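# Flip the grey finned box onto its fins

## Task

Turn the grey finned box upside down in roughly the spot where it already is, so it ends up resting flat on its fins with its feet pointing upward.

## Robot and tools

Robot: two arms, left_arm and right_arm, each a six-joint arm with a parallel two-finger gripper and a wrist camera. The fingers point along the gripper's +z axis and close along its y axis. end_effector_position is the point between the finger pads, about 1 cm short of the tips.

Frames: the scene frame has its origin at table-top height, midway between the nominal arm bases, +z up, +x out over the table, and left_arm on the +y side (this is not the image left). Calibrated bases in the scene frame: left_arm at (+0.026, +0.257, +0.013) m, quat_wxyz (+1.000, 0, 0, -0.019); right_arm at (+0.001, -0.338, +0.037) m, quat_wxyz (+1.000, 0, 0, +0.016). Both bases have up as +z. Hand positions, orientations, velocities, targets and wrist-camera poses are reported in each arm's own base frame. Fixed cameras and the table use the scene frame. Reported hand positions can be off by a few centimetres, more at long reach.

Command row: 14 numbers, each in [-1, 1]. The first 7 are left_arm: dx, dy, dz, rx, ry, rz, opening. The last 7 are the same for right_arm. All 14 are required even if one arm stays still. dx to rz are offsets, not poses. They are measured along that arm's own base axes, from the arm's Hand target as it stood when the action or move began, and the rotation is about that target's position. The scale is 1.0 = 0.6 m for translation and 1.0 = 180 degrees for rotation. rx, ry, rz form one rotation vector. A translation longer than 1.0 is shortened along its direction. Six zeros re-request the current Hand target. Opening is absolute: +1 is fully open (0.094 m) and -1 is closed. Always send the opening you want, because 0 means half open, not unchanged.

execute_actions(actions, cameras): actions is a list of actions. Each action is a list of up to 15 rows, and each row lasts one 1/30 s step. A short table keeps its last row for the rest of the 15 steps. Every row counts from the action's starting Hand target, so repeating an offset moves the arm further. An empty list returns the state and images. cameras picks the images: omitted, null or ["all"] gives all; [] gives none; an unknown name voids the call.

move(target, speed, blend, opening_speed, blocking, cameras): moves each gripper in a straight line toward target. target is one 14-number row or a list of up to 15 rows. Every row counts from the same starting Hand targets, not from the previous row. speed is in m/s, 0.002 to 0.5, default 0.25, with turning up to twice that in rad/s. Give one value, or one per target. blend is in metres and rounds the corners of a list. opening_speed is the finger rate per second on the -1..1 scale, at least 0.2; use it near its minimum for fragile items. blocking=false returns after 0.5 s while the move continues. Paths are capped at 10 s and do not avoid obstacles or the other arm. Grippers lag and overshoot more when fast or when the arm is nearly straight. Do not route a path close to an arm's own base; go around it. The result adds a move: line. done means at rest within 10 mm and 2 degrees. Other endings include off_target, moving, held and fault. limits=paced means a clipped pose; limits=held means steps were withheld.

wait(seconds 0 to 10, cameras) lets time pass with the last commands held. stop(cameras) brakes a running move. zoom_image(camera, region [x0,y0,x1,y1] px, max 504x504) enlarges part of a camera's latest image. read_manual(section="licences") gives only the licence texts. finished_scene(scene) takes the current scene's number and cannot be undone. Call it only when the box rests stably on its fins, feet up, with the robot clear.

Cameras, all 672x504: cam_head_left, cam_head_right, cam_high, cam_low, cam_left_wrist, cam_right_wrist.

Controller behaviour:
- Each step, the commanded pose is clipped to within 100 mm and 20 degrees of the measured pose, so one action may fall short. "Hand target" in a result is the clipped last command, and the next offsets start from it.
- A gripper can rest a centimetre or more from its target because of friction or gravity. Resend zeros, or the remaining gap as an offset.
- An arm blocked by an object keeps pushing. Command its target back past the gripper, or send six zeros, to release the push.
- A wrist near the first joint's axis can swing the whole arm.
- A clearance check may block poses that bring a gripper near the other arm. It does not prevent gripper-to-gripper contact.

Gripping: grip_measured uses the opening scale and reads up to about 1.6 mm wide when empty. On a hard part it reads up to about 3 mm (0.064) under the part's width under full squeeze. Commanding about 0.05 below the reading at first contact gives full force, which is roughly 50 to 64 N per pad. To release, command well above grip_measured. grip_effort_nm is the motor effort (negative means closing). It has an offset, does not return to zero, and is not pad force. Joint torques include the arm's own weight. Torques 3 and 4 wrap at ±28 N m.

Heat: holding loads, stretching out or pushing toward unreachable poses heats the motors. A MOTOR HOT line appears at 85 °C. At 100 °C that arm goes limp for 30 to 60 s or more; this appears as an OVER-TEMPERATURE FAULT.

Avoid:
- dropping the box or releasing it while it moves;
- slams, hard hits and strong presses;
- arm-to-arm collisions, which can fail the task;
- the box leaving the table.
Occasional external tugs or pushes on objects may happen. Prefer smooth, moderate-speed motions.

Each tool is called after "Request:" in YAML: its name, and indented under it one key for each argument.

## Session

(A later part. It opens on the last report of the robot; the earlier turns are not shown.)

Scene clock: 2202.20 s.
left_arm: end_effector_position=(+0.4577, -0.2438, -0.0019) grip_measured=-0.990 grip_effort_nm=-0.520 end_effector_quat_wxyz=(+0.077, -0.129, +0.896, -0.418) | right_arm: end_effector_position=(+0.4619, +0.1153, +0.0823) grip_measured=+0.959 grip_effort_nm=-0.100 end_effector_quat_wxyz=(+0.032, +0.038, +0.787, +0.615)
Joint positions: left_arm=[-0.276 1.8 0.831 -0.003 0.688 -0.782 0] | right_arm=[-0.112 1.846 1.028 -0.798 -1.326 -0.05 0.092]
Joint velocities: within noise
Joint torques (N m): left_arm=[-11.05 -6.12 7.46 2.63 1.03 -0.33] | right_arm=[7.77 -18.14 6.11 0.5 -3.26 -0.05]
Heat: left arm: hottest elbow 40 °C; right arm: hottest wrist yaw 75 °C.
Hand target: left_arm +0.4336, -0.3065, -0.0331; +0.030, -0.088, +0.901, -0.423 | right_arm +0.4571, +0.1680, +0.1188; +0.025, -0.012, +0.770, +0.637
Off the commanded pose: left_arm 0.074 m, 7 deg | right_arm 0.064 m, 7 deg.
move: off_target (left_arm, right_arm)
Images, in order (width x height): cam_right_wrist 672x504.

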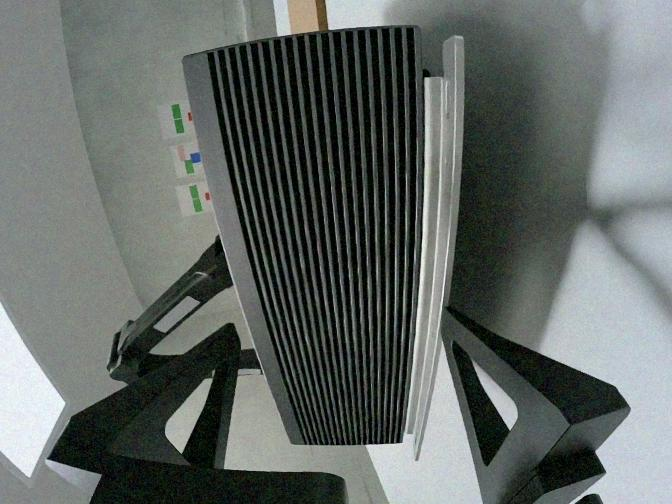

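Request:
move:
  target:
    - [0.0,0.07,0.0,0,0,0,-1,0.0,-0.045,0.01,0,0,0,0.957]
  speed: 0.03
  cameras: ["cam_right_wrist"]

Request:
move:
  target:
    - [0.0,0.0,0.0,0,0,0,-1,0.0,-0.005,-0.035,-0.02,0,0,-0.45]
  speed: 0.007
  opening_speed: 0.45
  cameras: ["cam_right_wrist"]

Scene clock: 2222.77 s.
left_arm: end_effector_position=(+0.4555, -0.2418, -0.0025) grip_measured=-0.990 grip_effort_nm=-0.520 end_effector_quat_wxyz=(+0.077, -0.102, +0.894, -0.429) | right_arm: end_effector_position=(+0.4424, +0.1163, +0.0890) grip_measured=+0.959 grip_effort_nm=-0.100 end_effector_quat_wxyz=(+0.013, +0.026, +0.786, +0.618)
Joint positions: left_arm=[-0.263 1.809 0.832 -0.008 0.729 -0.72 0] | right_arm=[-0.115 1.845 1.04 -1.013 -1.325 -0.243 0.092]
Joint velocities: within noise
Joint torques (N m): left_arm=[-4.84 -7.71 6.09 0.64 1.17 0.01] | right_arm=[2.9 -16.09 8.83 -0.68 -3.03 -0.2]
Heat: left arm: hottest elbow 40 °C; right arm: hottest wrist yaw 69 °C.
Hand target: left_arm +0.4335, -0.2645, -0.0330; +0.030, -0.089, +0.901, -0.423 | right_arm +0.4572, +0.1410, +0.1247; +0.025, -0.012, +0.770, +0.637
Off the commanded pose: left_arm 0.044 m, 6 deg | right_arm 0.046 m, 5 deg.
move: off_target (left_arm, right_arm)
Images, in order (width x height): cam_right_wrist 672x504.

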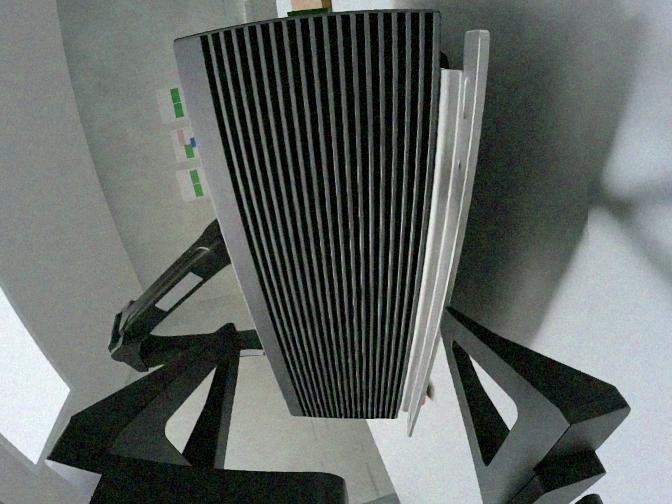

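Scene clock: 2227.53 s.
left_arm: end_effector_position=(+0.4542, -0.2415, -0.0027) grip_measured=-0.990 grip_effort_nm=-0.520 end_effector_quat_wxyz=(+0.074, -0.101, +0.894, -0.430) | right_arm: end_effector_position=(+0.4423, +0.1187, +0.0729) grip_measured=-0.446 grip_effort_nm=-0.212 end_effector_quat_wxyz=(+0.003, +0.018, +0.804, +0.594)
Joint positions: left_arm=[-0.262 1.809 0.832 -0.013 0.736 -0.717 0] | right_arm=[-0.103 1.863 1.047 -0.994 -1.264 -0.233 0.026]
Joint velocities: within noise
Joint torques (N m): left_arm=[-5.07 -7.53 6.19 0.83 0.91 -0.04] | right_arm=[2.73 -15.74 7.72 0.42 -3.02 -0.11]
Heat: left arm: hottest elbow 40 °C; right arm: hottest wrist yaw 68 °C.
Hand target: left_arm +0.4335, -0.2643, -0.0331; +0.030, -0.089, +0.901, -0.423 | right_arm +0.4572, +0.1380, +0.1038; +0.024, -0.013, +0.790, +0.613
Off the commanded pose: left_arm 0.043 m, 5 deg | right_arm 0.039 m, 5 deg.
move: off_target (left_arm, right_arm)
Images, in order (width x height): cam_right_wrist 672x504.

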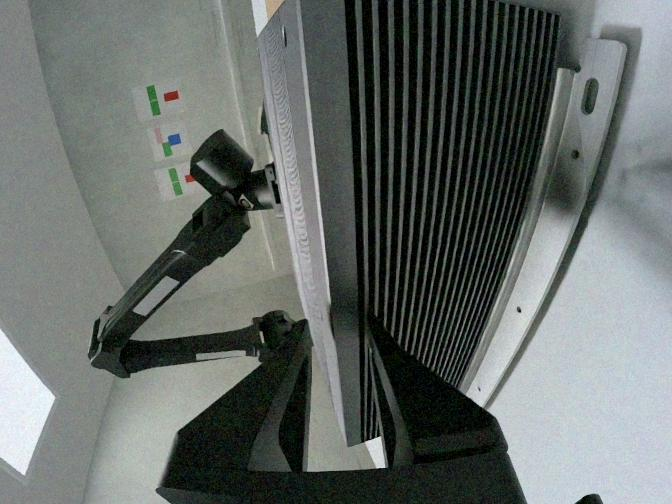

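Request:
move:
  target:
    - [0.0,0.035,0.0,0,0,0,-1,-0.01,-0.1,0,0,0,0,-0.45]
    - [0.0,0.035,0.0,0,0,0,-1,-0.01,-0.16,0,-0.042,0,0,0.42]
    - [0.0,0.035,0.0,0,0,0,-1,-0.01,-0.16,-0.13,-0.042,0,0,0.42]
  speed: 0.1
  cameras: ["cam_head_left","cam_right_wrist","cam_left_wrist"]

Request:
zoom_image:
  camera: "cam_head_left"
  region: [240, 190, 500, 350]

Scene clock: 2280.80 s.
left_arm: end_effector_position=(+0.4507, -0.2418, -0.0030) grip_measured=-0.990 grip_effort_nm=-0.520 end_effector_quat_wxyz=(+0.068, -0.082, +0.894, -0.434) | right_arm: end_effector_position=(+0.4497, +0.0474, +0.0299) grip_measured=+0.418 grip_effort_nm=0.071 end_effector_quat_wxyz=(+0.018, -0.015, +0.828, +0.560)
Joint positions: left_arm=[-0.257 1.813 0.837 -0.037 0.763 -0.669 0] | right_arm=[-0.245 2.012 1.166 -1.244 -1.129 -0.615 0.067]
Joint velocities: within noise
Joint torques (N m): left_arm=[-1.67 -8.35 5.19 0.4 0.71 0.02] | right_arm=[-2.02 -14.1 4.77 0.06 -0.53 -0.19]
Heat: left arm: hottest elbow 39 °C; right arm: hottest wrist yaw 64 °C.
Hand target: left_arm +0.4336, -0.2434, -0.0331; +0.030, -0.088, +0.901, -0.423 | right_arm +0.4511, +0.0420, +0.0257; +0.023, -0.014, +0.829, +0.559
Off the commanded pose: left_arm 0.035 m, 5 deg | right_arm 0.007 m, 1 deg.
move: off_target (left_arm); target 2's new opening was sent with right_arm's hand 0.016 m and 2 deg from that target
Images, in order (width x height): cam_head_left 672x504, cam_left_wrist 672x504, cam_right_wrist 672x504.

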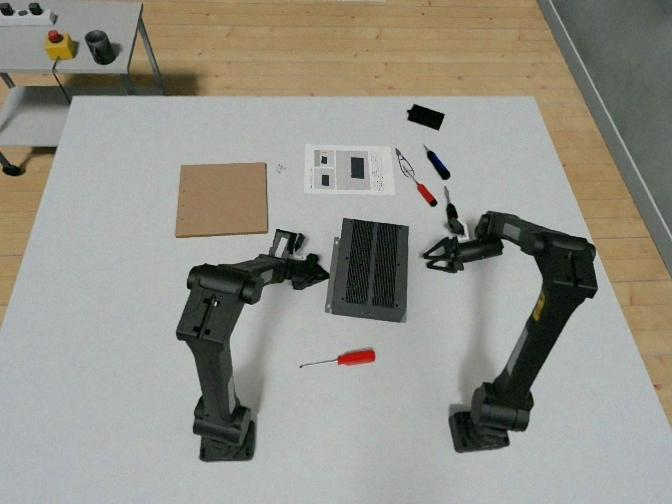

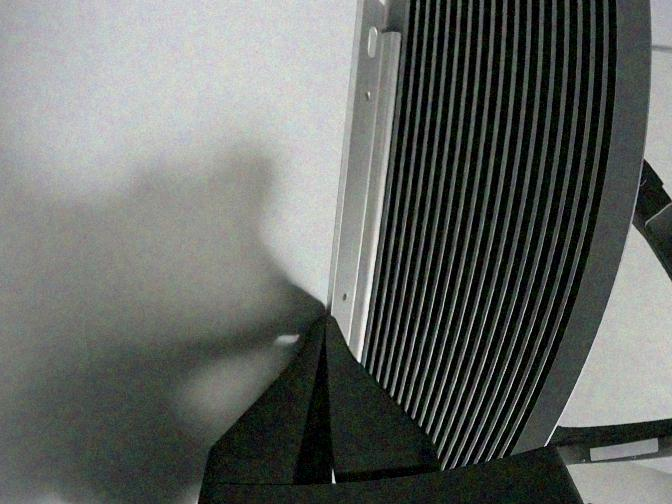

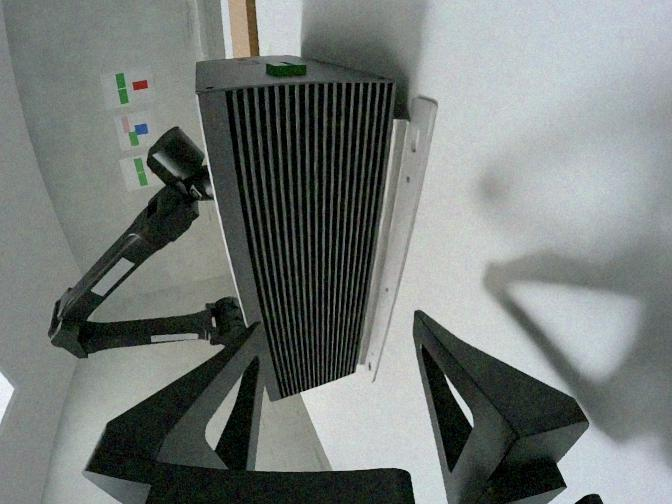

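Scaled by 1.938.

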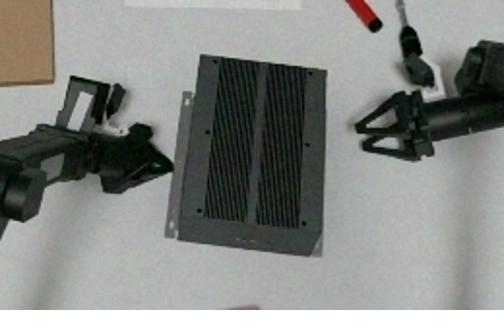

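Request:
move:
  target:
    - [0.0,-0.01,0.0,0,0,0,-1,0.0,0.0,-0.037,0,0,-0.044,0.42]
    - [0.0,-0.05,0.0,0,0,0,-1,0.012,0.08,-0.037,0,0,-0.044,0.42]
    - [0.0,-0.1,0.0,0,0,0,-1,0.032,0.205,-0.037,0,0,-0.044,0.42]
  speed: 0.05
  blend: 0.004
  cameras: ["cam_right_wrist"]

Scene clock: 2301.97 s.
left_arm: end_effector_position=(+0.4558, -0.2463, -0.0024) grip_measured=-0.990 grip_effort_nm=-0.520 end_effector_quat_wxyz=(+0.067, -0.123, +0.894, -0.426) | right_arm: end_effector_position=(+0.4738, +0.0923, +0.0014) grip_measured=+0.418 grip_effort_nm=0.081 end_effector_quat_wxyz=(+0.092, +0.104, +0.823, +0.551)
Joint positions: left_arm=[-0.275 1.808 0.837 -0.012 0.715 -0.774 0] | right_arm=[-0.139 1.913 0.874 -0.176 -1.158 0.346 0.067]
Joint velocities: within noise
Joint torques (N m): left_arm=[-10.58 -6.83 6.93 2.91 0.14 -0.36] | right_arm=[11.69 -13.33 5.22 2.04 -0.6 0.07]
Heat: left arm: hottest elbow 38 °C; right arm: hottest wrist yaw 54 °C.
Hand target: left_arm +0.4336, -0.3035, -0.0329; +0.030, -0.088, +0.901, -0.423 | right_arm +0.4704, +0.1650, +0.0037; +0.062, +0.043, +0.828, +0.556
Off the commanded pose: left_arm 0.069 m, 6 deg | right_arm 0.073 m, 8 deg.
move: off_target (left_arm, right_arm)
Images, in order (width x height): cam_right_wrist 672x504.

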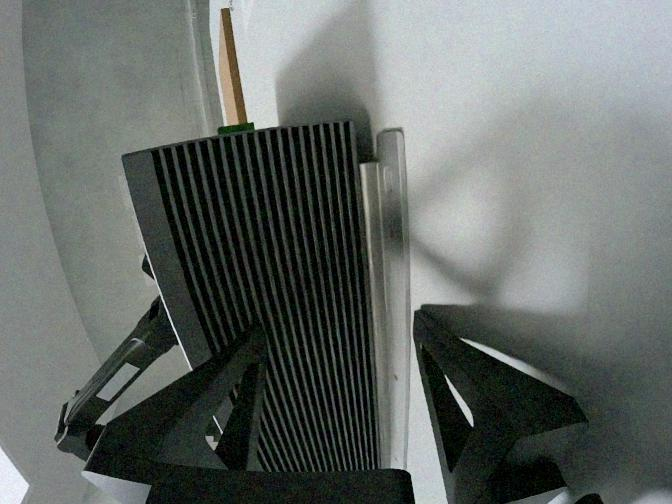

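Request:
move:
  target:
    - [0.0,0.06,0.0,0,0,0,-1,-0.02,-0.14,0,0,0,0.03,0.42]
    - [0.0,0.04,0.0,0,0,0,-1,-0.055,-0.1,0,0,0,0.03,0.42]
    - [0.0,-0.01,0.0,0,0,0,-1,-0.045,0.035,0,0,0,0.03,0.42]
  speed: 0.06
  blend: 0.004
  cameras: ["cam_right_wrist"]

Scene clock: 2312.67 s.
left_arm: end_effector_position=(+0.4580, -0.2456, -0.0025) grip_measured=-0.990 grip_effort_nm=-0.515 end_effector_quat_wxyz=(+0.072, -0.129, +0.894, -0.422) | right_arm: end_effector_position=(+0.4469, +0.0987, +0.0013) grip_measured=+0.418 grip_effort_nm=0.081 end_effector_quat_wxyz=(+0.073, +0.078, +0.826, +0.554)
Joint positions: left_arm=[-0.276 1.807 0.836 -0.003 0.7 -0.786 0] | right_arm=[-0.135 1.894 0.852 -0.31 -1.175 0.2 0.067]
Joint velocities: within noise
Joint torques (N m): left_arm=[-11.46 -6.65 7.23 2.82 0.46 -0.38] | right_arm=[13.33 -12.34 5.3 1.99 -0.65 0.1]
Heat: left arm: hottest elbow 39 °C; right arm: hottest wrist yaw 52 °C.
Hand target: left_arm +0.4335, -0.3095, -0.0331; +0.030, -0.088, +0.901, -0.423 | right_arm +0.4434, +0.1859, +0.0036; +0.036, +0.004, +0.829, +0.559
Off the commanded pose: left_arm 0.075 m, 7 deg | right_arm 0.087 m, 10 deg.
move: off_target (left_arm, right_arm)
Images, in order (width x height): cam_right_wrist 672x504.

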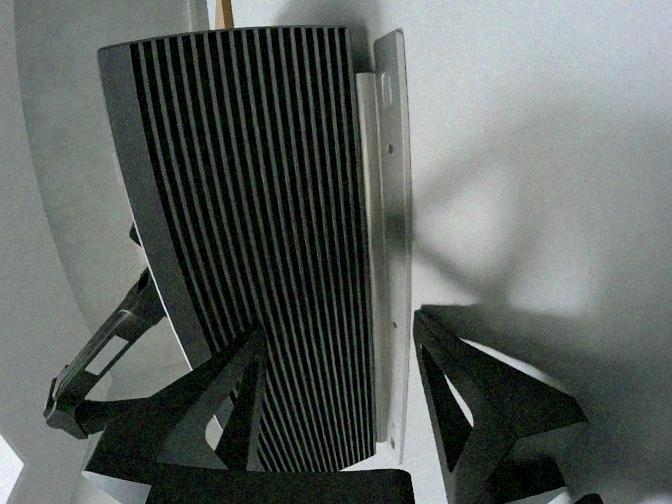

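Request:
move:
  target:
    - [0.0,0.0,0.0,0,0,0,-1,0.0,0.0,0.07,0,0,0,0.42]
  speed: 0.03
  cameras: []

Request:
move:
  target:
    - [0.0,0.0,0.0,0,0,0,-1,0.0,0.0,0.05,0,0,0,0.42]
  speed: 0.03
  cameras: ["cam_right_wrist"]

Scene clock: 2322.20 s.
left_arm: end_effector_position=(+0.4583, -0.2454, -0.0022) grip_measured=-0.990 grip_effort_nm=-0.520 end_effector_quat_wxyz=(+0.073, -0.129, +0.894, -0.422) | right_arm: end_effector_position=(+0.4454, +0.1010, +0.0135) grip_measured=+0.418 grip_effort_nm=0.081 end_effector_quat_wxyz=(+0.062, +0.091, +0.838, +0.534)
Joint positions: left_arm=[-0.276 1.806 0.836 -0.003 0.699 -0.786 0] | right_arm=[-0.122 1.84 0.852 -0.367 -1.124 0.229 0.067]
Joint velocities: within noise
Joint torques (N m): left_arm=[-11.58 -6.65 7.21 2.8 0.54 -0.35] | right_arm=[13.04 -15.44 6.6 0.36 -2.94 -0.1]
Heat: left arm: hottest elbow 39 °C; right arm: hottest wrist yaw 51 °C.
Hand target: left_arm +0.4336, -0.3096, -0.0329; +0.030, -0.088, +0.901, -0.423 | right_arm +0.4434, +0.1859, +0.0457; +0.036, +0.004, +0.829, +0.559
Off the commanded pose: left_arm 0.075 m, 7 deg | right_arm 0.091 m, 11 deg.
move: off_target (left_arm, right_arm)
No camera images: "cameras" was empty.

Scene clock: 2323.77 s.
left_arm: end_effector_position=(+0.4585, -0.2454, -0.0023) grip_measured=-0.990 grip_effort_nm=-0.520 end_effector_quat_wxyz=(+0.074, -0.129, +0.895, -0.422) | right_arm: end_effector_position=(+0.4424, +0.1104, +0.0368) grip_measured=+0.418 grip_effort_nm=0.085 end_effector_quat_wxyz=(+0.055, +0.083, +0.842, +0.529)
Joint positions: left_arm=[-0.277 1.806 0.836 -0.002 0.696 -0.786 0] | right_arm=[-0.099 1.778 0.86 -0.443 -1.112 0.229 0.067]
Joint velocities: within noise
Joint torques (N m): left_arm=[-11.46 -6.59 7.21 2.73 0.61 -0.34] | right_arm=[11.58 -16.09 7.84 0.06 -3.42 0.02]
Heat: left arm: hottest elbow 39 °C; right arm: hottest wrist yaw 52 °C.
Hand target: left_arm +0.4336, -0.3095, -0.0331; +0.030, -0.088, +0.901, -0.423 | right_arm +0.4433, +0.1859, +0.0756; +0.036, +0.004, +0.829, +0.559
Off the commanded pose: left_arm 0.075 m, 7 deg | right_arm 0.085 m, 10 deg.
move: off_target (left_arm, right_arm)
Images, in order (width x height): cam_right_wrist 672x504.

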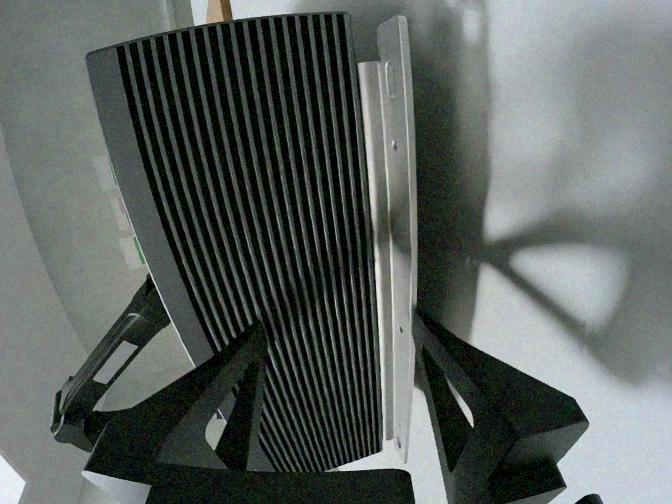

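Request:
move:
  target:
    - [0.0,0.0,0.0,0,0,0,-1,0.0,0.01,0.035,0,0,0,0.42]
  speed: 0.03
  cameras: ["cam_right_wrist"]

Scene clock: 2329.33 s.
left_arm: end_effector_position=(+0.4591, -0.2457, -0.0022) grip_measured=-0.990 grip_effort_nm=-0.510 end_effector_quat_wxyz=(+0.076, -0.129, +0.895, -0.421) | right_arm: end_effector_position=(+0.4415, +0.1352, +0.0789) grip_measured=+0.417 grip_effort_nm=0.129 end_effector_quat_wxyz=(+0.047, +0.068, +0.832, +0.548)
Joint positions: left_arm=[-0.278 1.806 0.836 0.001 0.693 -0.787 0] | right_arm=[-0.048 1.695 0.873 -0.481 -1.15 0.288 0.067]
Joint velocities: within noise
Joint torques (N m): left_arm=[-11.22 -6.48 7.24 2.65 0.74 -0.33] | right_arm=[8.88 -12.4 8.21 1.51 -1.5 -0.01]
Heat: left arm: hottest elbow 39 °C; right arm: hottest wrist yaw 56 °C.
Hand target: left_arm +0.4336, -0.3095, -0.0330; +0.030, -0.089, +0.901, -0.423 | right_arm +0.4433, +0.1920, +0.0965; +0.036, +0.004, +0.829, +0.559
Off the commanded pose: left_arm 0.075 m, 7 deg | right_arm 0.059 m, 8 deg.
move: off_target (left_arm, right_arm)
Images, in order (width x height): cam_right_wrist 672x504.

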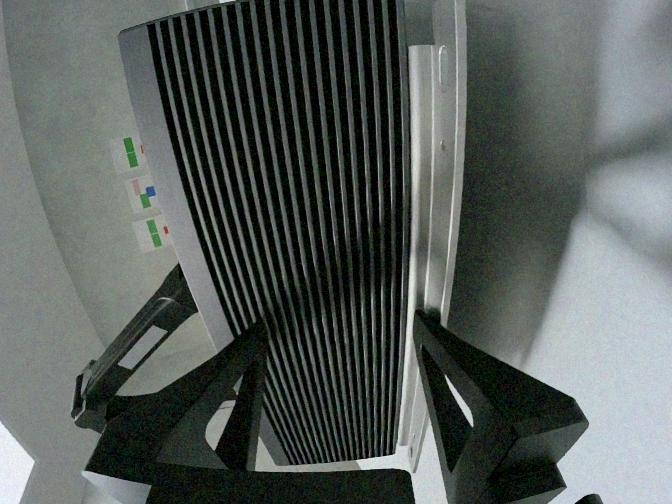

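Request:
move:
  target:
    - [0.0,0.0,0.0,0,0,0,-1,0.008,0.068,0.055,-0.066,0.010,0,0.42]
  speed: 0.03
  cameras: ["cam_right_wrist"]

Scene clock: 2377.10 s.
left_arm: end_effector_position=(+0.4605, -0.2467, -0.0017) grip_measured=-0.990 grip_effort_nm=-0.515 end_effector_quat_wxyz=(+0.082, -0.121, +0.894, -0.423) | right_arm: end_effector_position=(+0.4577, +0.1432, +0.1015) grip_measured=+0.417 grip_effort_nm=0.125 end_effector_quat_wxyz=(+0.044, +0.100, +0.890, +0.444)
Joint positions: left_arm=[-0.279 1.808 0.836 0.014 0.694 -0.775 0] | right_arm=[0.022 1.606 0.957 -0.625 -0.889 0.388 0.067]
Joint velocities: within noise
Joint torques (N m): left_arm=[-11.22 -6.77 7.32 2.1 0.64 -0.46] | right_arm=[12.63 -12.81 9.78 0.69 -2.74 -0.14]
Heat: left arm: hottest elbow 40 °C; right arm: hottest wrist yaw 50 °C.
Hand target: left_arm +0.4337, -0.3094, -0.0330; +0.030, -0.089, +0.901, -0.423 | right_arm +0.4483, +0.2327, +0.1297; +0.023, +0.009, +0.882, +0.470
Off the commanded pose: left_arm 0.075 m, 7 deg | right_arm 0.094 m, 11 deg.
move: off_target (left_arm, right_arm)
Images, in order (width x height): cam_right_wrist 672x504.

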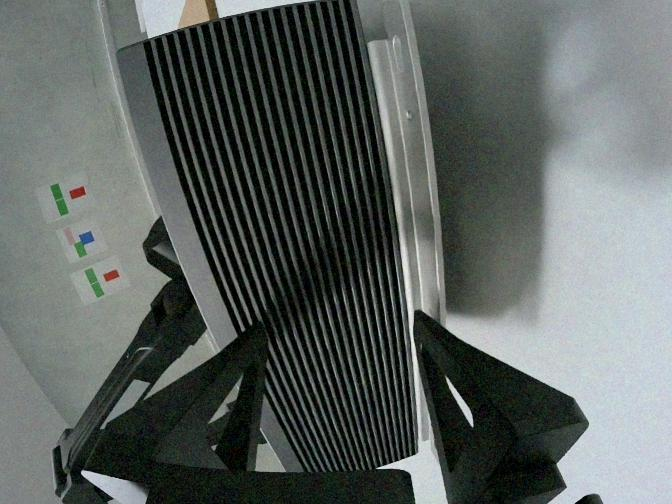

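Request:
move:
  target:
    - [0.0,0.0,0.0,0,0,0,-1,0.02,0.05,0.045,-0.022,0.004,0.02,0.42]
  speed: 0.03
  cameras: ["cam_right_wrist"]

Scene clock: 2391.10 s.
left_arm: end_effector_position=(+0.4607, -0.2477, -0.0021) grip_measured=-0.990 grip_effort_nm=-0.510 end_effector_quat_wxyz=(+0.081, -0.127, +0.894, -0.421) | right_arm: end_effector_position=(+0.4623, +0.1807, +0.1390) grip_measured=+0.422 grip_effort_nm=-0.115 end_effector_quat_wxyz=(+0.023, +0.056, +0.911, +0.408)
Joint positions: left_arm=[-0.283 1.808 0.836 0.017 0.687 -0.791 0] | right_arm=[0.12 1.589 1.09 -0.816 -0.811 0.352 0.067]
Joint velocities: within noise
Joint torques (N m): left_arm=[-10.87 -6.71 7.34 2.02 0.95 -0.31] | right_arm=[10.87 -9.99 11.47 1.59 -3.21 0]
Heat: left arm: hottest elbow 41 °C; right arm: hottest wrist yaw 54 °C.
Hand target: left_arm +0.4336, -0.3095, -0.0329; +0.030, -0.088, +0.901, -0.423 | right_arm +0.4603, +0.2627, +0.1566; +0.003, -0.017, +0.898, +0.439
Off the commanded pose: left_arm 0.074 m, 7 deg | right_arm 0.084 m, 9 deg.
move: off_target (left_arm, right_arm); limits=paced
Images, in order (width x height): cam_right_wrist 672x504.

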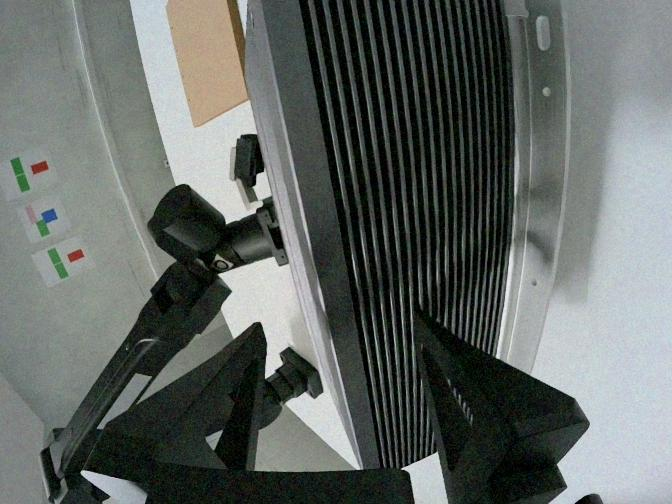

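Request:
move:
  target:
    - [0.0,0.02,0.0,0,0,0,-1,-0.012,-0.085,-0.1,0.02,0,0,0.42]
    - [0.0,0.04,0.0,0,0,0,-1,-0.012,-0.1,-0.19,0.06,0,0,0.42]
  speed: 0.05
  blend: 0.01
  cameras: ["cam_right_wrist"]

Scene clock: 2428.23 s.
left_arm: end_effector_position=(+0.4604, -0.2472, -0.0021) grip_measured=-0.990 grip_effort_nm=-0.510 end_effector_quat_wxyz=(+0.083, -0.118, +0.894, -0.423) | right_arm: end_effector_position=(+0.4621, +0.1297, +0.0589) grip_measured=+0.422 grip_effort_nm=-0.115 end_effector_quat_wxyz=(+0.034, +0.052, +0.866, +0.496)
Joint positions: left_arm=[-0.28 1.81 0.836 0.017 0.696 -0.77 0] | right_arm=[-0.038 1.766 0.98 -0.63 -1.034 0.171 0.067]
Joint velocities: within noise
Joint torques (N m): left_arm=[-7.06 -7.18 6.65 0.95 1.62 0.02] | right_arm=[10.23 -8 5.98 2.73 -3.04 -0.35]
Heat: left arm: hottest elbow 41 °C; right arm: hottest wrist yaw 64 °C.
Hand target: left_arm +0.4336, -0.2855, -0.0330; +0.030, -0.088, +0.901, -0.423 | right_arm +0.4530, +0.2027, +0.0427; +0.004, -0.016, +0.853, +0.522
Off the commanded pose: left_arm 0.056 m, 7 deg | right_arm 0.075 m, 9 deg.
move: off_target (left_arm, right_arm)
Images, in order (width x height): cam_right_wrist 672x504.

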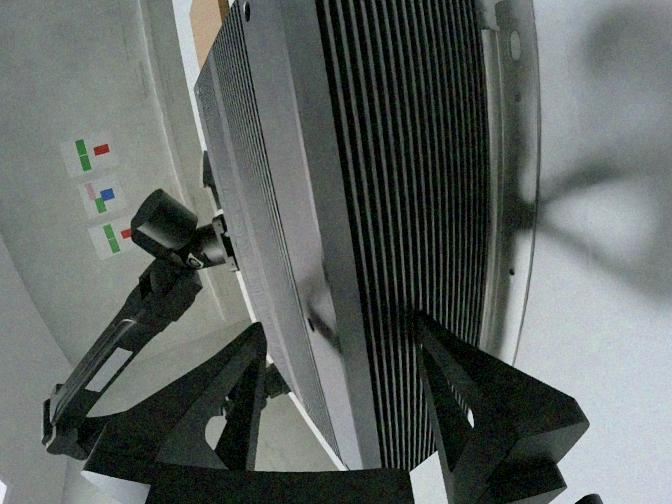

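Request:
execute_actions:
  actions: []
  cameras: ["cam_head_left","cam_right_wrist"]

Scene clock: 2465.73 s.
left_arm: end_effector_position=(+0.4604, -0.2472, -0.0021) grip_measured=-0.990 grip_effort_nm=-0.515 end_effector_quat_wxyz=(+0.083, -0.117, +0.894, -0.423) | right_arm: end_effector_position=(+0.4622, +0.1298, +0.0589) grip_measured=+0.422 grip_effort_nm=-0.115 end_effector_quat_wxyz=(+0.035, +0.052, +0.866, +0.496)
Joint positions: left_arm=[-0.28 1.81 0.836 0.017 0.696 -0.769 0] | right_arm=[-0.038 1.766 0.98 -0.63 -1.035 0.171 0.067]
Joint velocities: within noise
Joint torques (N m): left_arm=[-7.12 -7.12 6.65 0.96 1.62 -0.01] | right_arm=[10.93 -8.23 5.91 2.99 -3.05 -0.32]
Heat: left arm: hottest elbow 40 °C; right arm: hottest wrist yaw 64 °C.
Hand target: left_arm +0.4336, -0.2855, -0.0330; +0.030, -0.089, +0.901, -0.423 | right_arm +0.4531, +0.2028, +0.0428; +0.004, -0.016, +0.853, +0.522
Tool commands: left_gripper/opening=-1.0 right_gripper/opening=+0.42
Off the commanded pose: left_arm 0.056 m, 7 deg | right_arm 0.075 m, 9 deg.
Images, in order (width x height): cam_head_left 672x504, cam_right_wrist 672x504.

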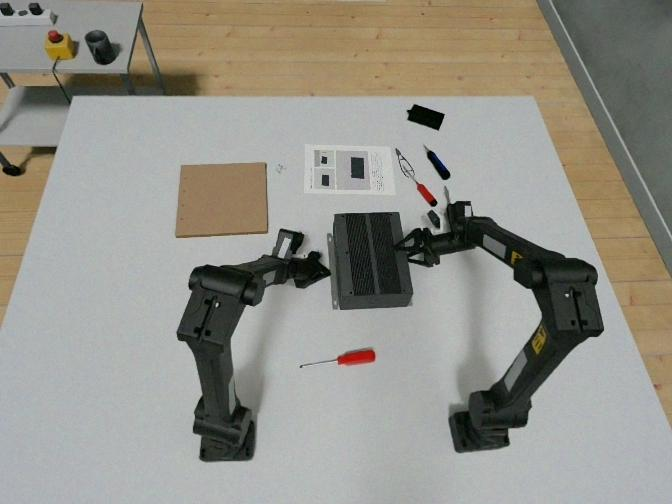

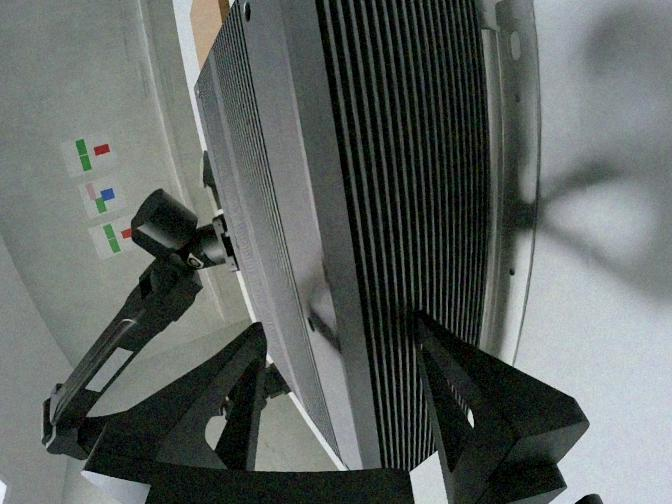

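Request:
execute_actions:
  actions: []
  cameras: ["cam_low","cam_high","cam_left_wrist"]

Request:
zoom_image:
  camera: "cam_low"
  region: [240, 180, 440, 330]

Request:
zoom_image:
  camera: "cam_high"
  region: [240, 180, 440, 330]

Scene clock: 2560.73 s.
left_arm: end_effector_position=(+0.4604, -0.2472, -0.0021) grip_measured=-0.990 grip_effort_nm=-0.515 end_effector_quat_wxyz=(+0.083, -0.117, +0.894, -0.423) | right_arm: end_effector_position=(+0.4622, +0.1298, +0.0589) grip_measured=+0.422 grip_effort_nm=-0.125 end_effector_quat_wxyz=(+0.035, +0.052, +0.866, +0.496)
Joint positions: left_arm=[-0.28 1.81 0.836 0.017 0.696 -0.769 0] | right_arm=[-0.038 1.766 0.98 -0.63 -1.035 0.171 0.067]
Joint velocities: within noise
Joint torques (N m): left_arm=[-7 -7.18 6.63 0.96 1.61 -0.01] | right_arm=[10.58 -7.59 6.12 2.76 -3.09 -0.34]
Heat: left arm: hottest elbow 40 °C; right arm: hottest wrist yaw 67 °C.
Hand target: left_arm +0.4336, -0.2855, -0.0330; +0.030, -0.089, +0.901, -0.423 | right_arm +0.4531, +0.2028, +0.0428; +0.004, -0.016, +0.853, +0.522
Tool commands: left_gripper/opening=-1.0 right_gripper/opening=+0.42
Off the commanded pose: left_arm 0.056 m, 7 deg | right_arm 0.075 m, 9 deg.
Images, in order (width x height): cam_high 672x504, cam_low 672x504, cam_left_wrist 672x504.

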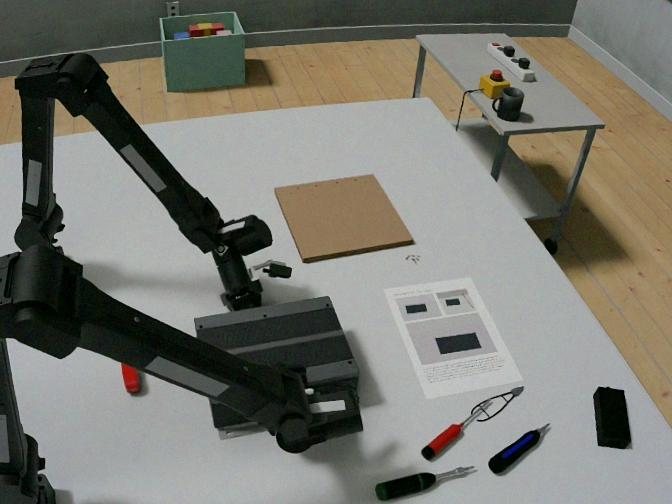

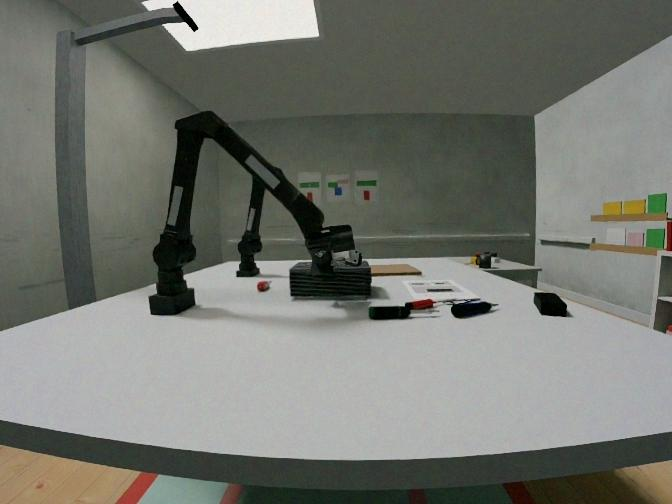

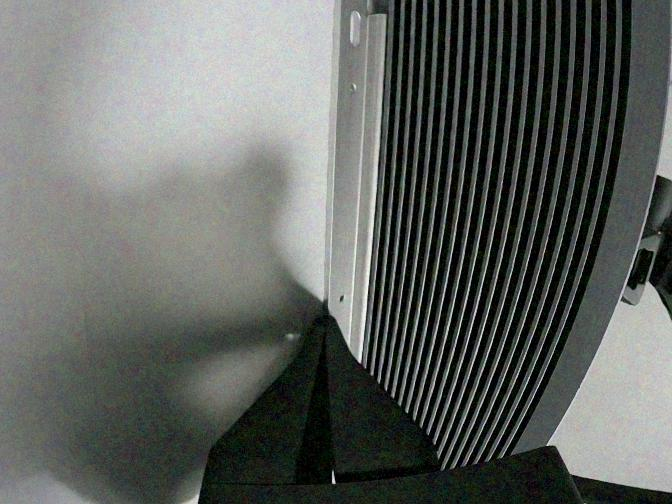

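Scaled by 2.520.

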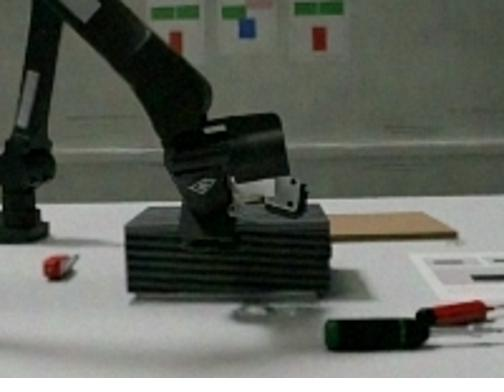

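Scaled by 2.520.

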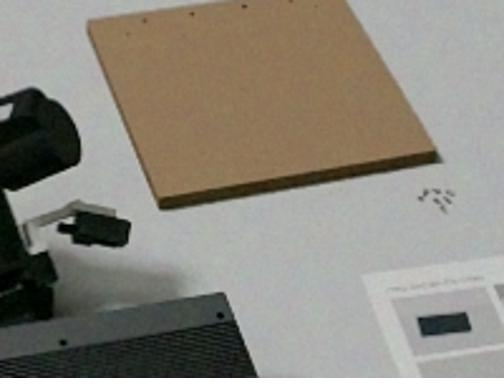

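Request:
move:
  target:
    - [0.045, 0.075, 0.06, 0,0,0,-1, 0,-0.13,0.04,0,0,0,0.42]
    - [0.045, 0.2, 0.1, 0,0,0,-1, -0.05,-0.3,0.2,0,0,0,0.42]
  speed: 0.15
  cameras: ["cam_head_left","cam_right_wrist","cam_left_wrist"]

Scene clock: 2571.17 s.
left_arm: end_effector_position=(+0.4437, -0.1666, +0.0103) grip_measured=-0.990 grip_effort_nm=-0.515 end_effector_quat_wxyz=(+0.009, -0.100, +0.903, -0.418) | right_arm: end_effector_position=(+0.4117, +0.0307, +0.1523) grip_measured=+0.422 grip_effort_nm=-0.095 end_effector_quat_wxyz=(-0.012, -0.009, +0.850, +0.526)
Joint positions: left_arm=[-0.086 1.776 0.9 -0.447 0.836 -0.417 0] | right_arm=[-0.286 1.733 1.175 -1.576 -1.016 -0.626 0.067]
Joint velocities: within noise
Joint torques (N m): left_arm=[-0.21 -13.57 8.49 0.73 0.67 0.02] | right_arm=[-1.55 -12.63 8.95 -0.55 -0.39 -0.19]
Heat: left arm: hottest elbow 40 °C; right arm: hottest wrist yaw 66 °C.
Hand target: left_arm +0.4606, -0.1654, +0.0271; +0.030, -0.088, +0.901, -0.423 | right_arm +0.4230, +0.0227, +0.1627; +0.004, -0.016, +0.853, +0.522
Off the commanded pose: left_arm 0.024 m, 3 deg | right_arm 0.017 m, 2 deg.
move: off_target (left_arm, right_arm)
Images, in order (width x height): cam_head_left 672x504, cam_left_wrist 672x504, cam_right_wrist 672x504.

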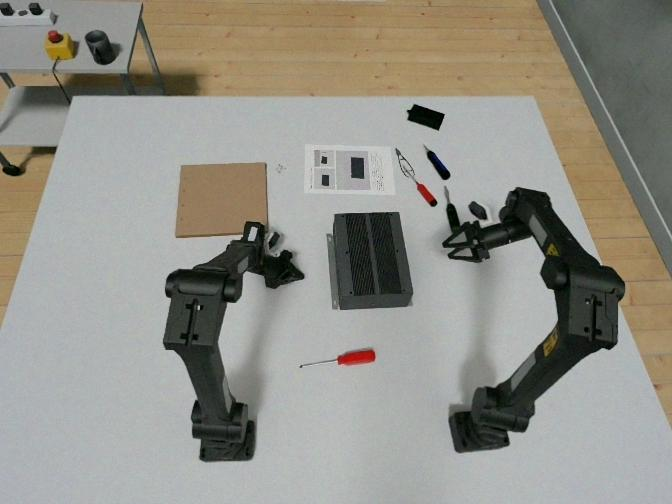

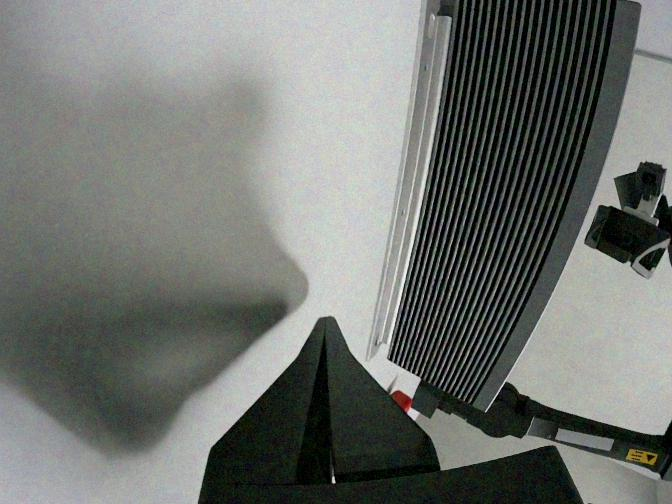

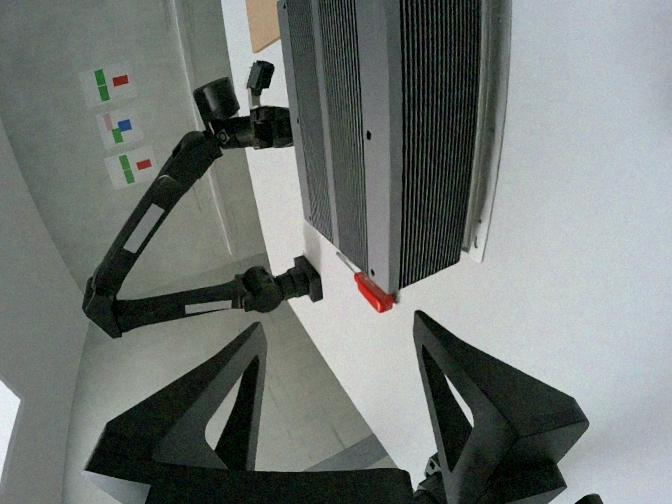

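Request:
move:
  target:
    - [-0.15, -0.02, 0.09, 0.11,0,0,-1, 0.2,0.0,-0.06,-0.183,0,0,-1]
    - [-0.15, -0.075, 0.06, 0.11,0,0,-1, 0.212,0.02,-0.235,-0.183,0,0,-1]
  speed: 0.2
  cameras: ["cam_head_left","cam_right_wrist","cam_left_wrist"]

Scene clock: 2622.53 s.
left_arm: end_effector_position=(+0.3724, -0.2079, +0.0733) grip_measured=-0.990 grip_effort_nm=-0.515 end_effector_quat_wxyz=(+0.053, -0.077, +0.960, -0.265) | right_arm: end_effector_position=(+0.5444, +0.0283, +0.0197) grip_measured=-0.987 grip_effort_nm=-0.691 end_effector_quat_wxyz=(-0.006, -0.012, +0.965, +0.261)
Joint positions: left_arm=[-0.336 1.428 0.798 -0.602 0.439 -0.573 0] | right_arm=[-0.105 1.985 1.409 -1.077 -0.523 -0.153 0.001]
Joint velocities: within noise
Joint torques (N m): left_arm=[-1.38 -6.83 7.06 1.81 0.18 -0.26] | right_arm=[0.09 -16.26 7.09 0.76 -0.32 0.02]
Heat: left arm: hottest elbow 40 °C; right arm: hottest wrist yaw 49 °C.
Hand target: left_arm +0.3705, -0.2104, +0.0629; +0.045, -0.082, +0.961, -0.261 | right_arm +0.5502, +0.0348, +0.0217; +0.000, -0.017, +0.966, +0.259
Off the commanded pose: left_arm 0.011 m, 1 deg | right_arm 0.009 m, 1 deg.
move: off_target (left_arm)
Images, in order (width x height): cam_head_left 672x504, cam_left_wrist 672x504, cam_right_wrist 672x504.

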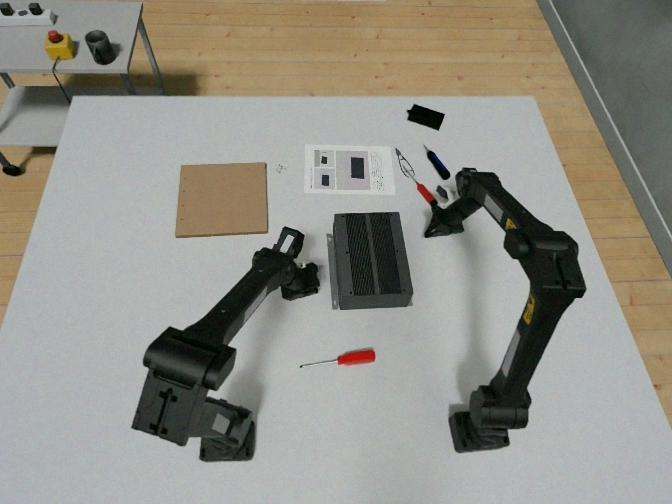

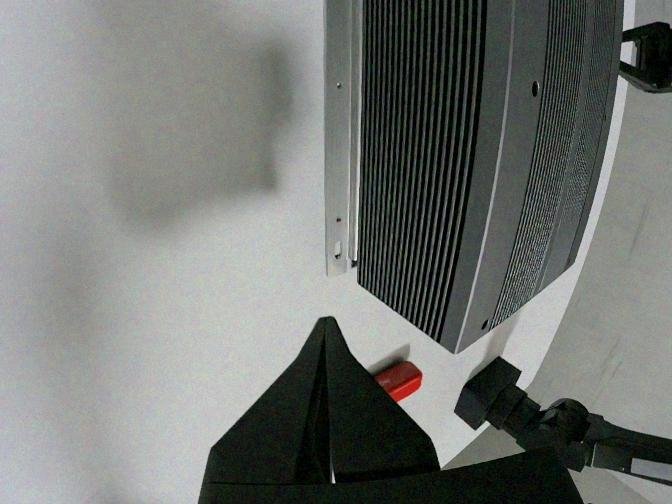

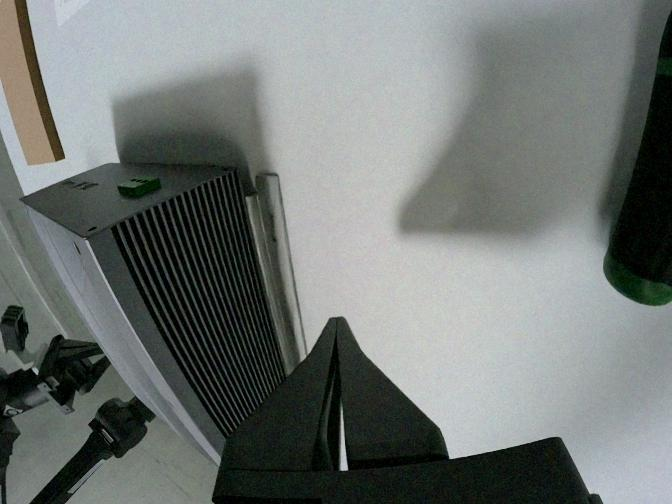

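Request:
zoom_image:
  camera: "cam_right_wrist"
  region: [20, 120, 320, 340]

Request:
zoom_image:
  camera: "cam_left_wrist"
  region: [300, 180, 600, 400]

Scaled by 1.680 from the camera's 672x504 image, which has a finer 960x720 frame.

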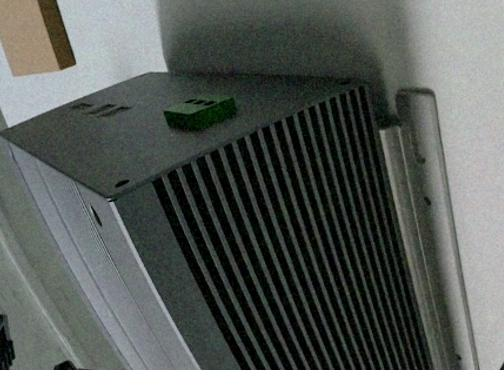

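Scaled by 1.680 from the camera's 672x504 image, which has a finer 960x720 frame.

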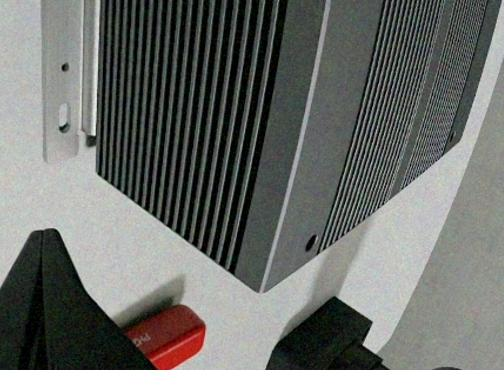

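Request:
move:
  target:
    - [0.15, 0.084, 0.0, 0,0,0,-1, -0.15,-0.01,0.02,0,0,0,-1]
    - [0.324, 0.03, -0.013, 0,0,0,-1, -0.32,0.042,0,0,0,0,-1]
  speed: 0.2
  blend: 0.03
  cameras: ["cam_head_left","cam_right_wrist","cam_left_wrist"]

Scene clock: 2648.10 s.
left_arm: end_effector_position=(+0.5541, -0.1846, +0.0586) grip_measured=-0.990 grip_effort_nm=-0.515 end_effector_quat_wxyz=(+0.047, -0.090, +0.960, -0.262) | right_arm: end_effector_position=(+0.3554, +0.0556, +0.0175) grip_measured=-0.987 grip_effort_nm=-0.691 end_effector_quat_wxyz=(-0.008, -0.012, +0.965, +0.260)
Joint positions: left_arm=[-0.185 1.857 1.315 -0.773 0.478 -0.434 0] | right_arm=[-0.084 1.583 0.804 -0.866 -0.522 -0.129 0.001]
Joint velocities: within noise
Joint torques (N m): left_arm=[-1.67 -13.27 10.93 0.79 0.37 -0.08] | right_arm=[0.32 -10.75 5.31 0.72 -0.4 0.01]
Heat: left arm: hottest elbow 40 °C; right arm: hottest wrist yaw 46 °C.
Hand target: left_arm +0.5650, -0.1924, +0.0552; +0.045, -0.082, +0.961, -0.262 | right_arm +0.3581, +0.0600, +0.0216; -0.001, -0.017, +0.966, +0.259
Off the commanded pose: left_arm 0.014 m, 1 deg | right_arm 0.007 m, 1 deg.
move: off_target (left_arm)
Images, in order (width x height): cam_head_left 672x504, cam_left_wrist 672x504, cam_right_wrist 672x504.

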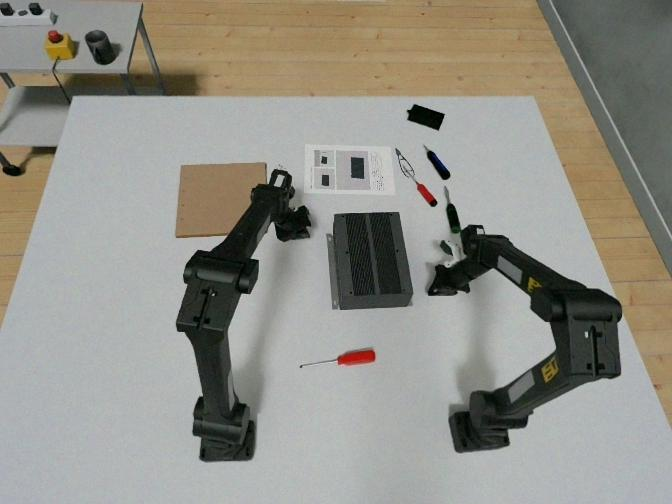

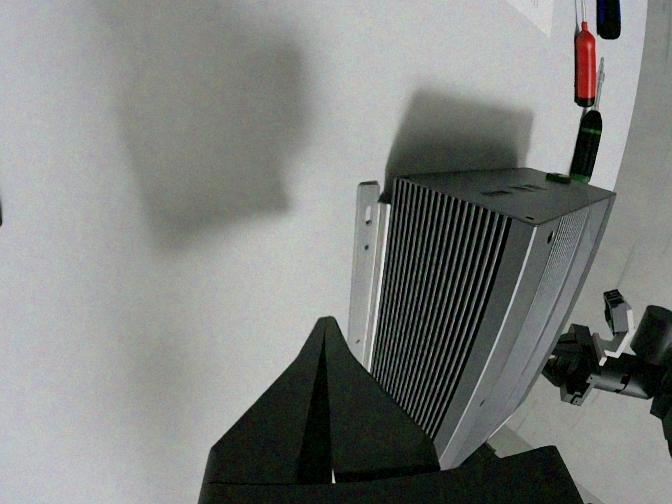

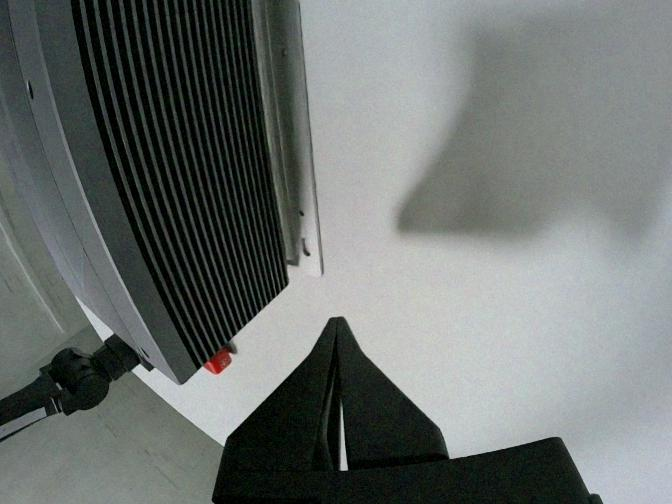

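Request:
move:
  target:
    - [0, -0.11, 0.0, 0,0,0,-1, 0,0.11,0,0,0,0,-1]
    - [0.035, -0.26, 0, 0,0,0,-1, -0.035,0.26,0,0,0,0,-1]
  speed: [0.15,0.07]
  blend: 0.02
  cameras: ["cam_head_left","cam_right_wrist","cam_left_wrist"]

Scene clock: 2666.30 s.
left_arm: end_effector_position=(+0.5971, -0.2798, +0.0596) grip_measured=-0.990 grip_effort_nm=-0.510 end_effector_quat_wxyz=(+0.063, -0.118, +0.961, -0.243) | right_arm: end_effector_position=(+0.3284, +0.1774, +0.0155) grip_measured=-0.987 grip_effort_nm=-0.686 end_effector_quat_wxyz=(-0.020, +0.025, +0.972, +0.232)
Joint positions: left_arm=[-0.342 1.98 1.513 -0.753 0.374 -0.654 0] | right_arm=[0.293 1.516 0.731 -0.669 -0.456 0.372 0.001]
Joint velocities: within noise
Joint torques (N m): left_arm=[-8.82 -15.15 11.85 1.37 1.53 -0.43] | right_arm=[5.3 -7.65 7.56 3.15 -1.87 -0.01]
Heat: left arm: hottest elbow 41 °C; right arm: hottest wrist yaw 45 °C.
Hand target: left_arm +0.5860, -0.3485, +0.0553; +0.045, -0.082, +0.961, -0.262 | right_arm +0.3373, +0.2160, +0.0217; +0.000, -0.017, +0.966, +0.259
Off the commanded pose: left_arm 0.070 m, 5 deg | right_arm 0.040 m, 6 deg.
move: off_target (left_arm, right_arm)
Images, in order (width x height): cam_head_left 672x504, cam_left_wrist 672x504, cam_right_wrist 672x504.

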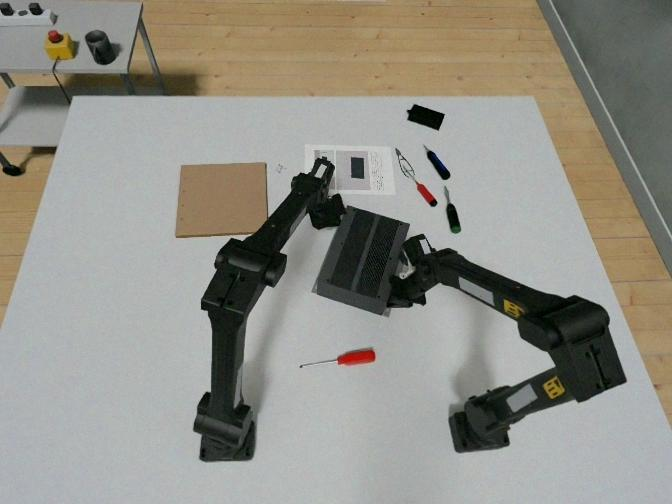

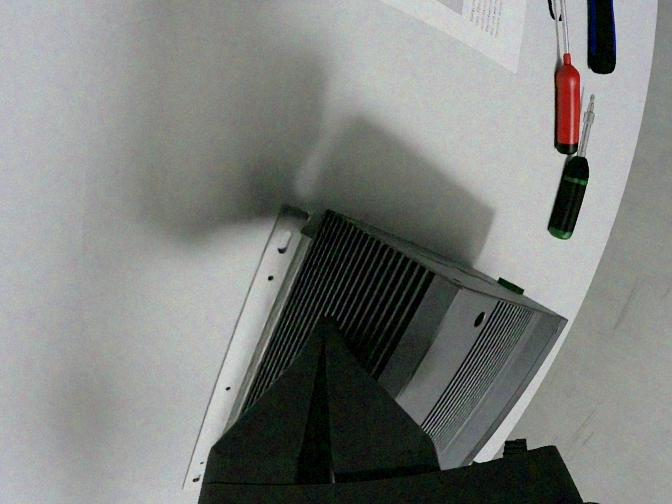

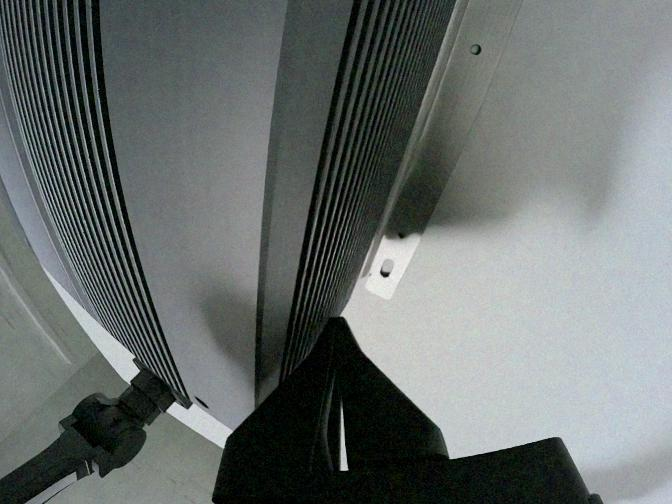

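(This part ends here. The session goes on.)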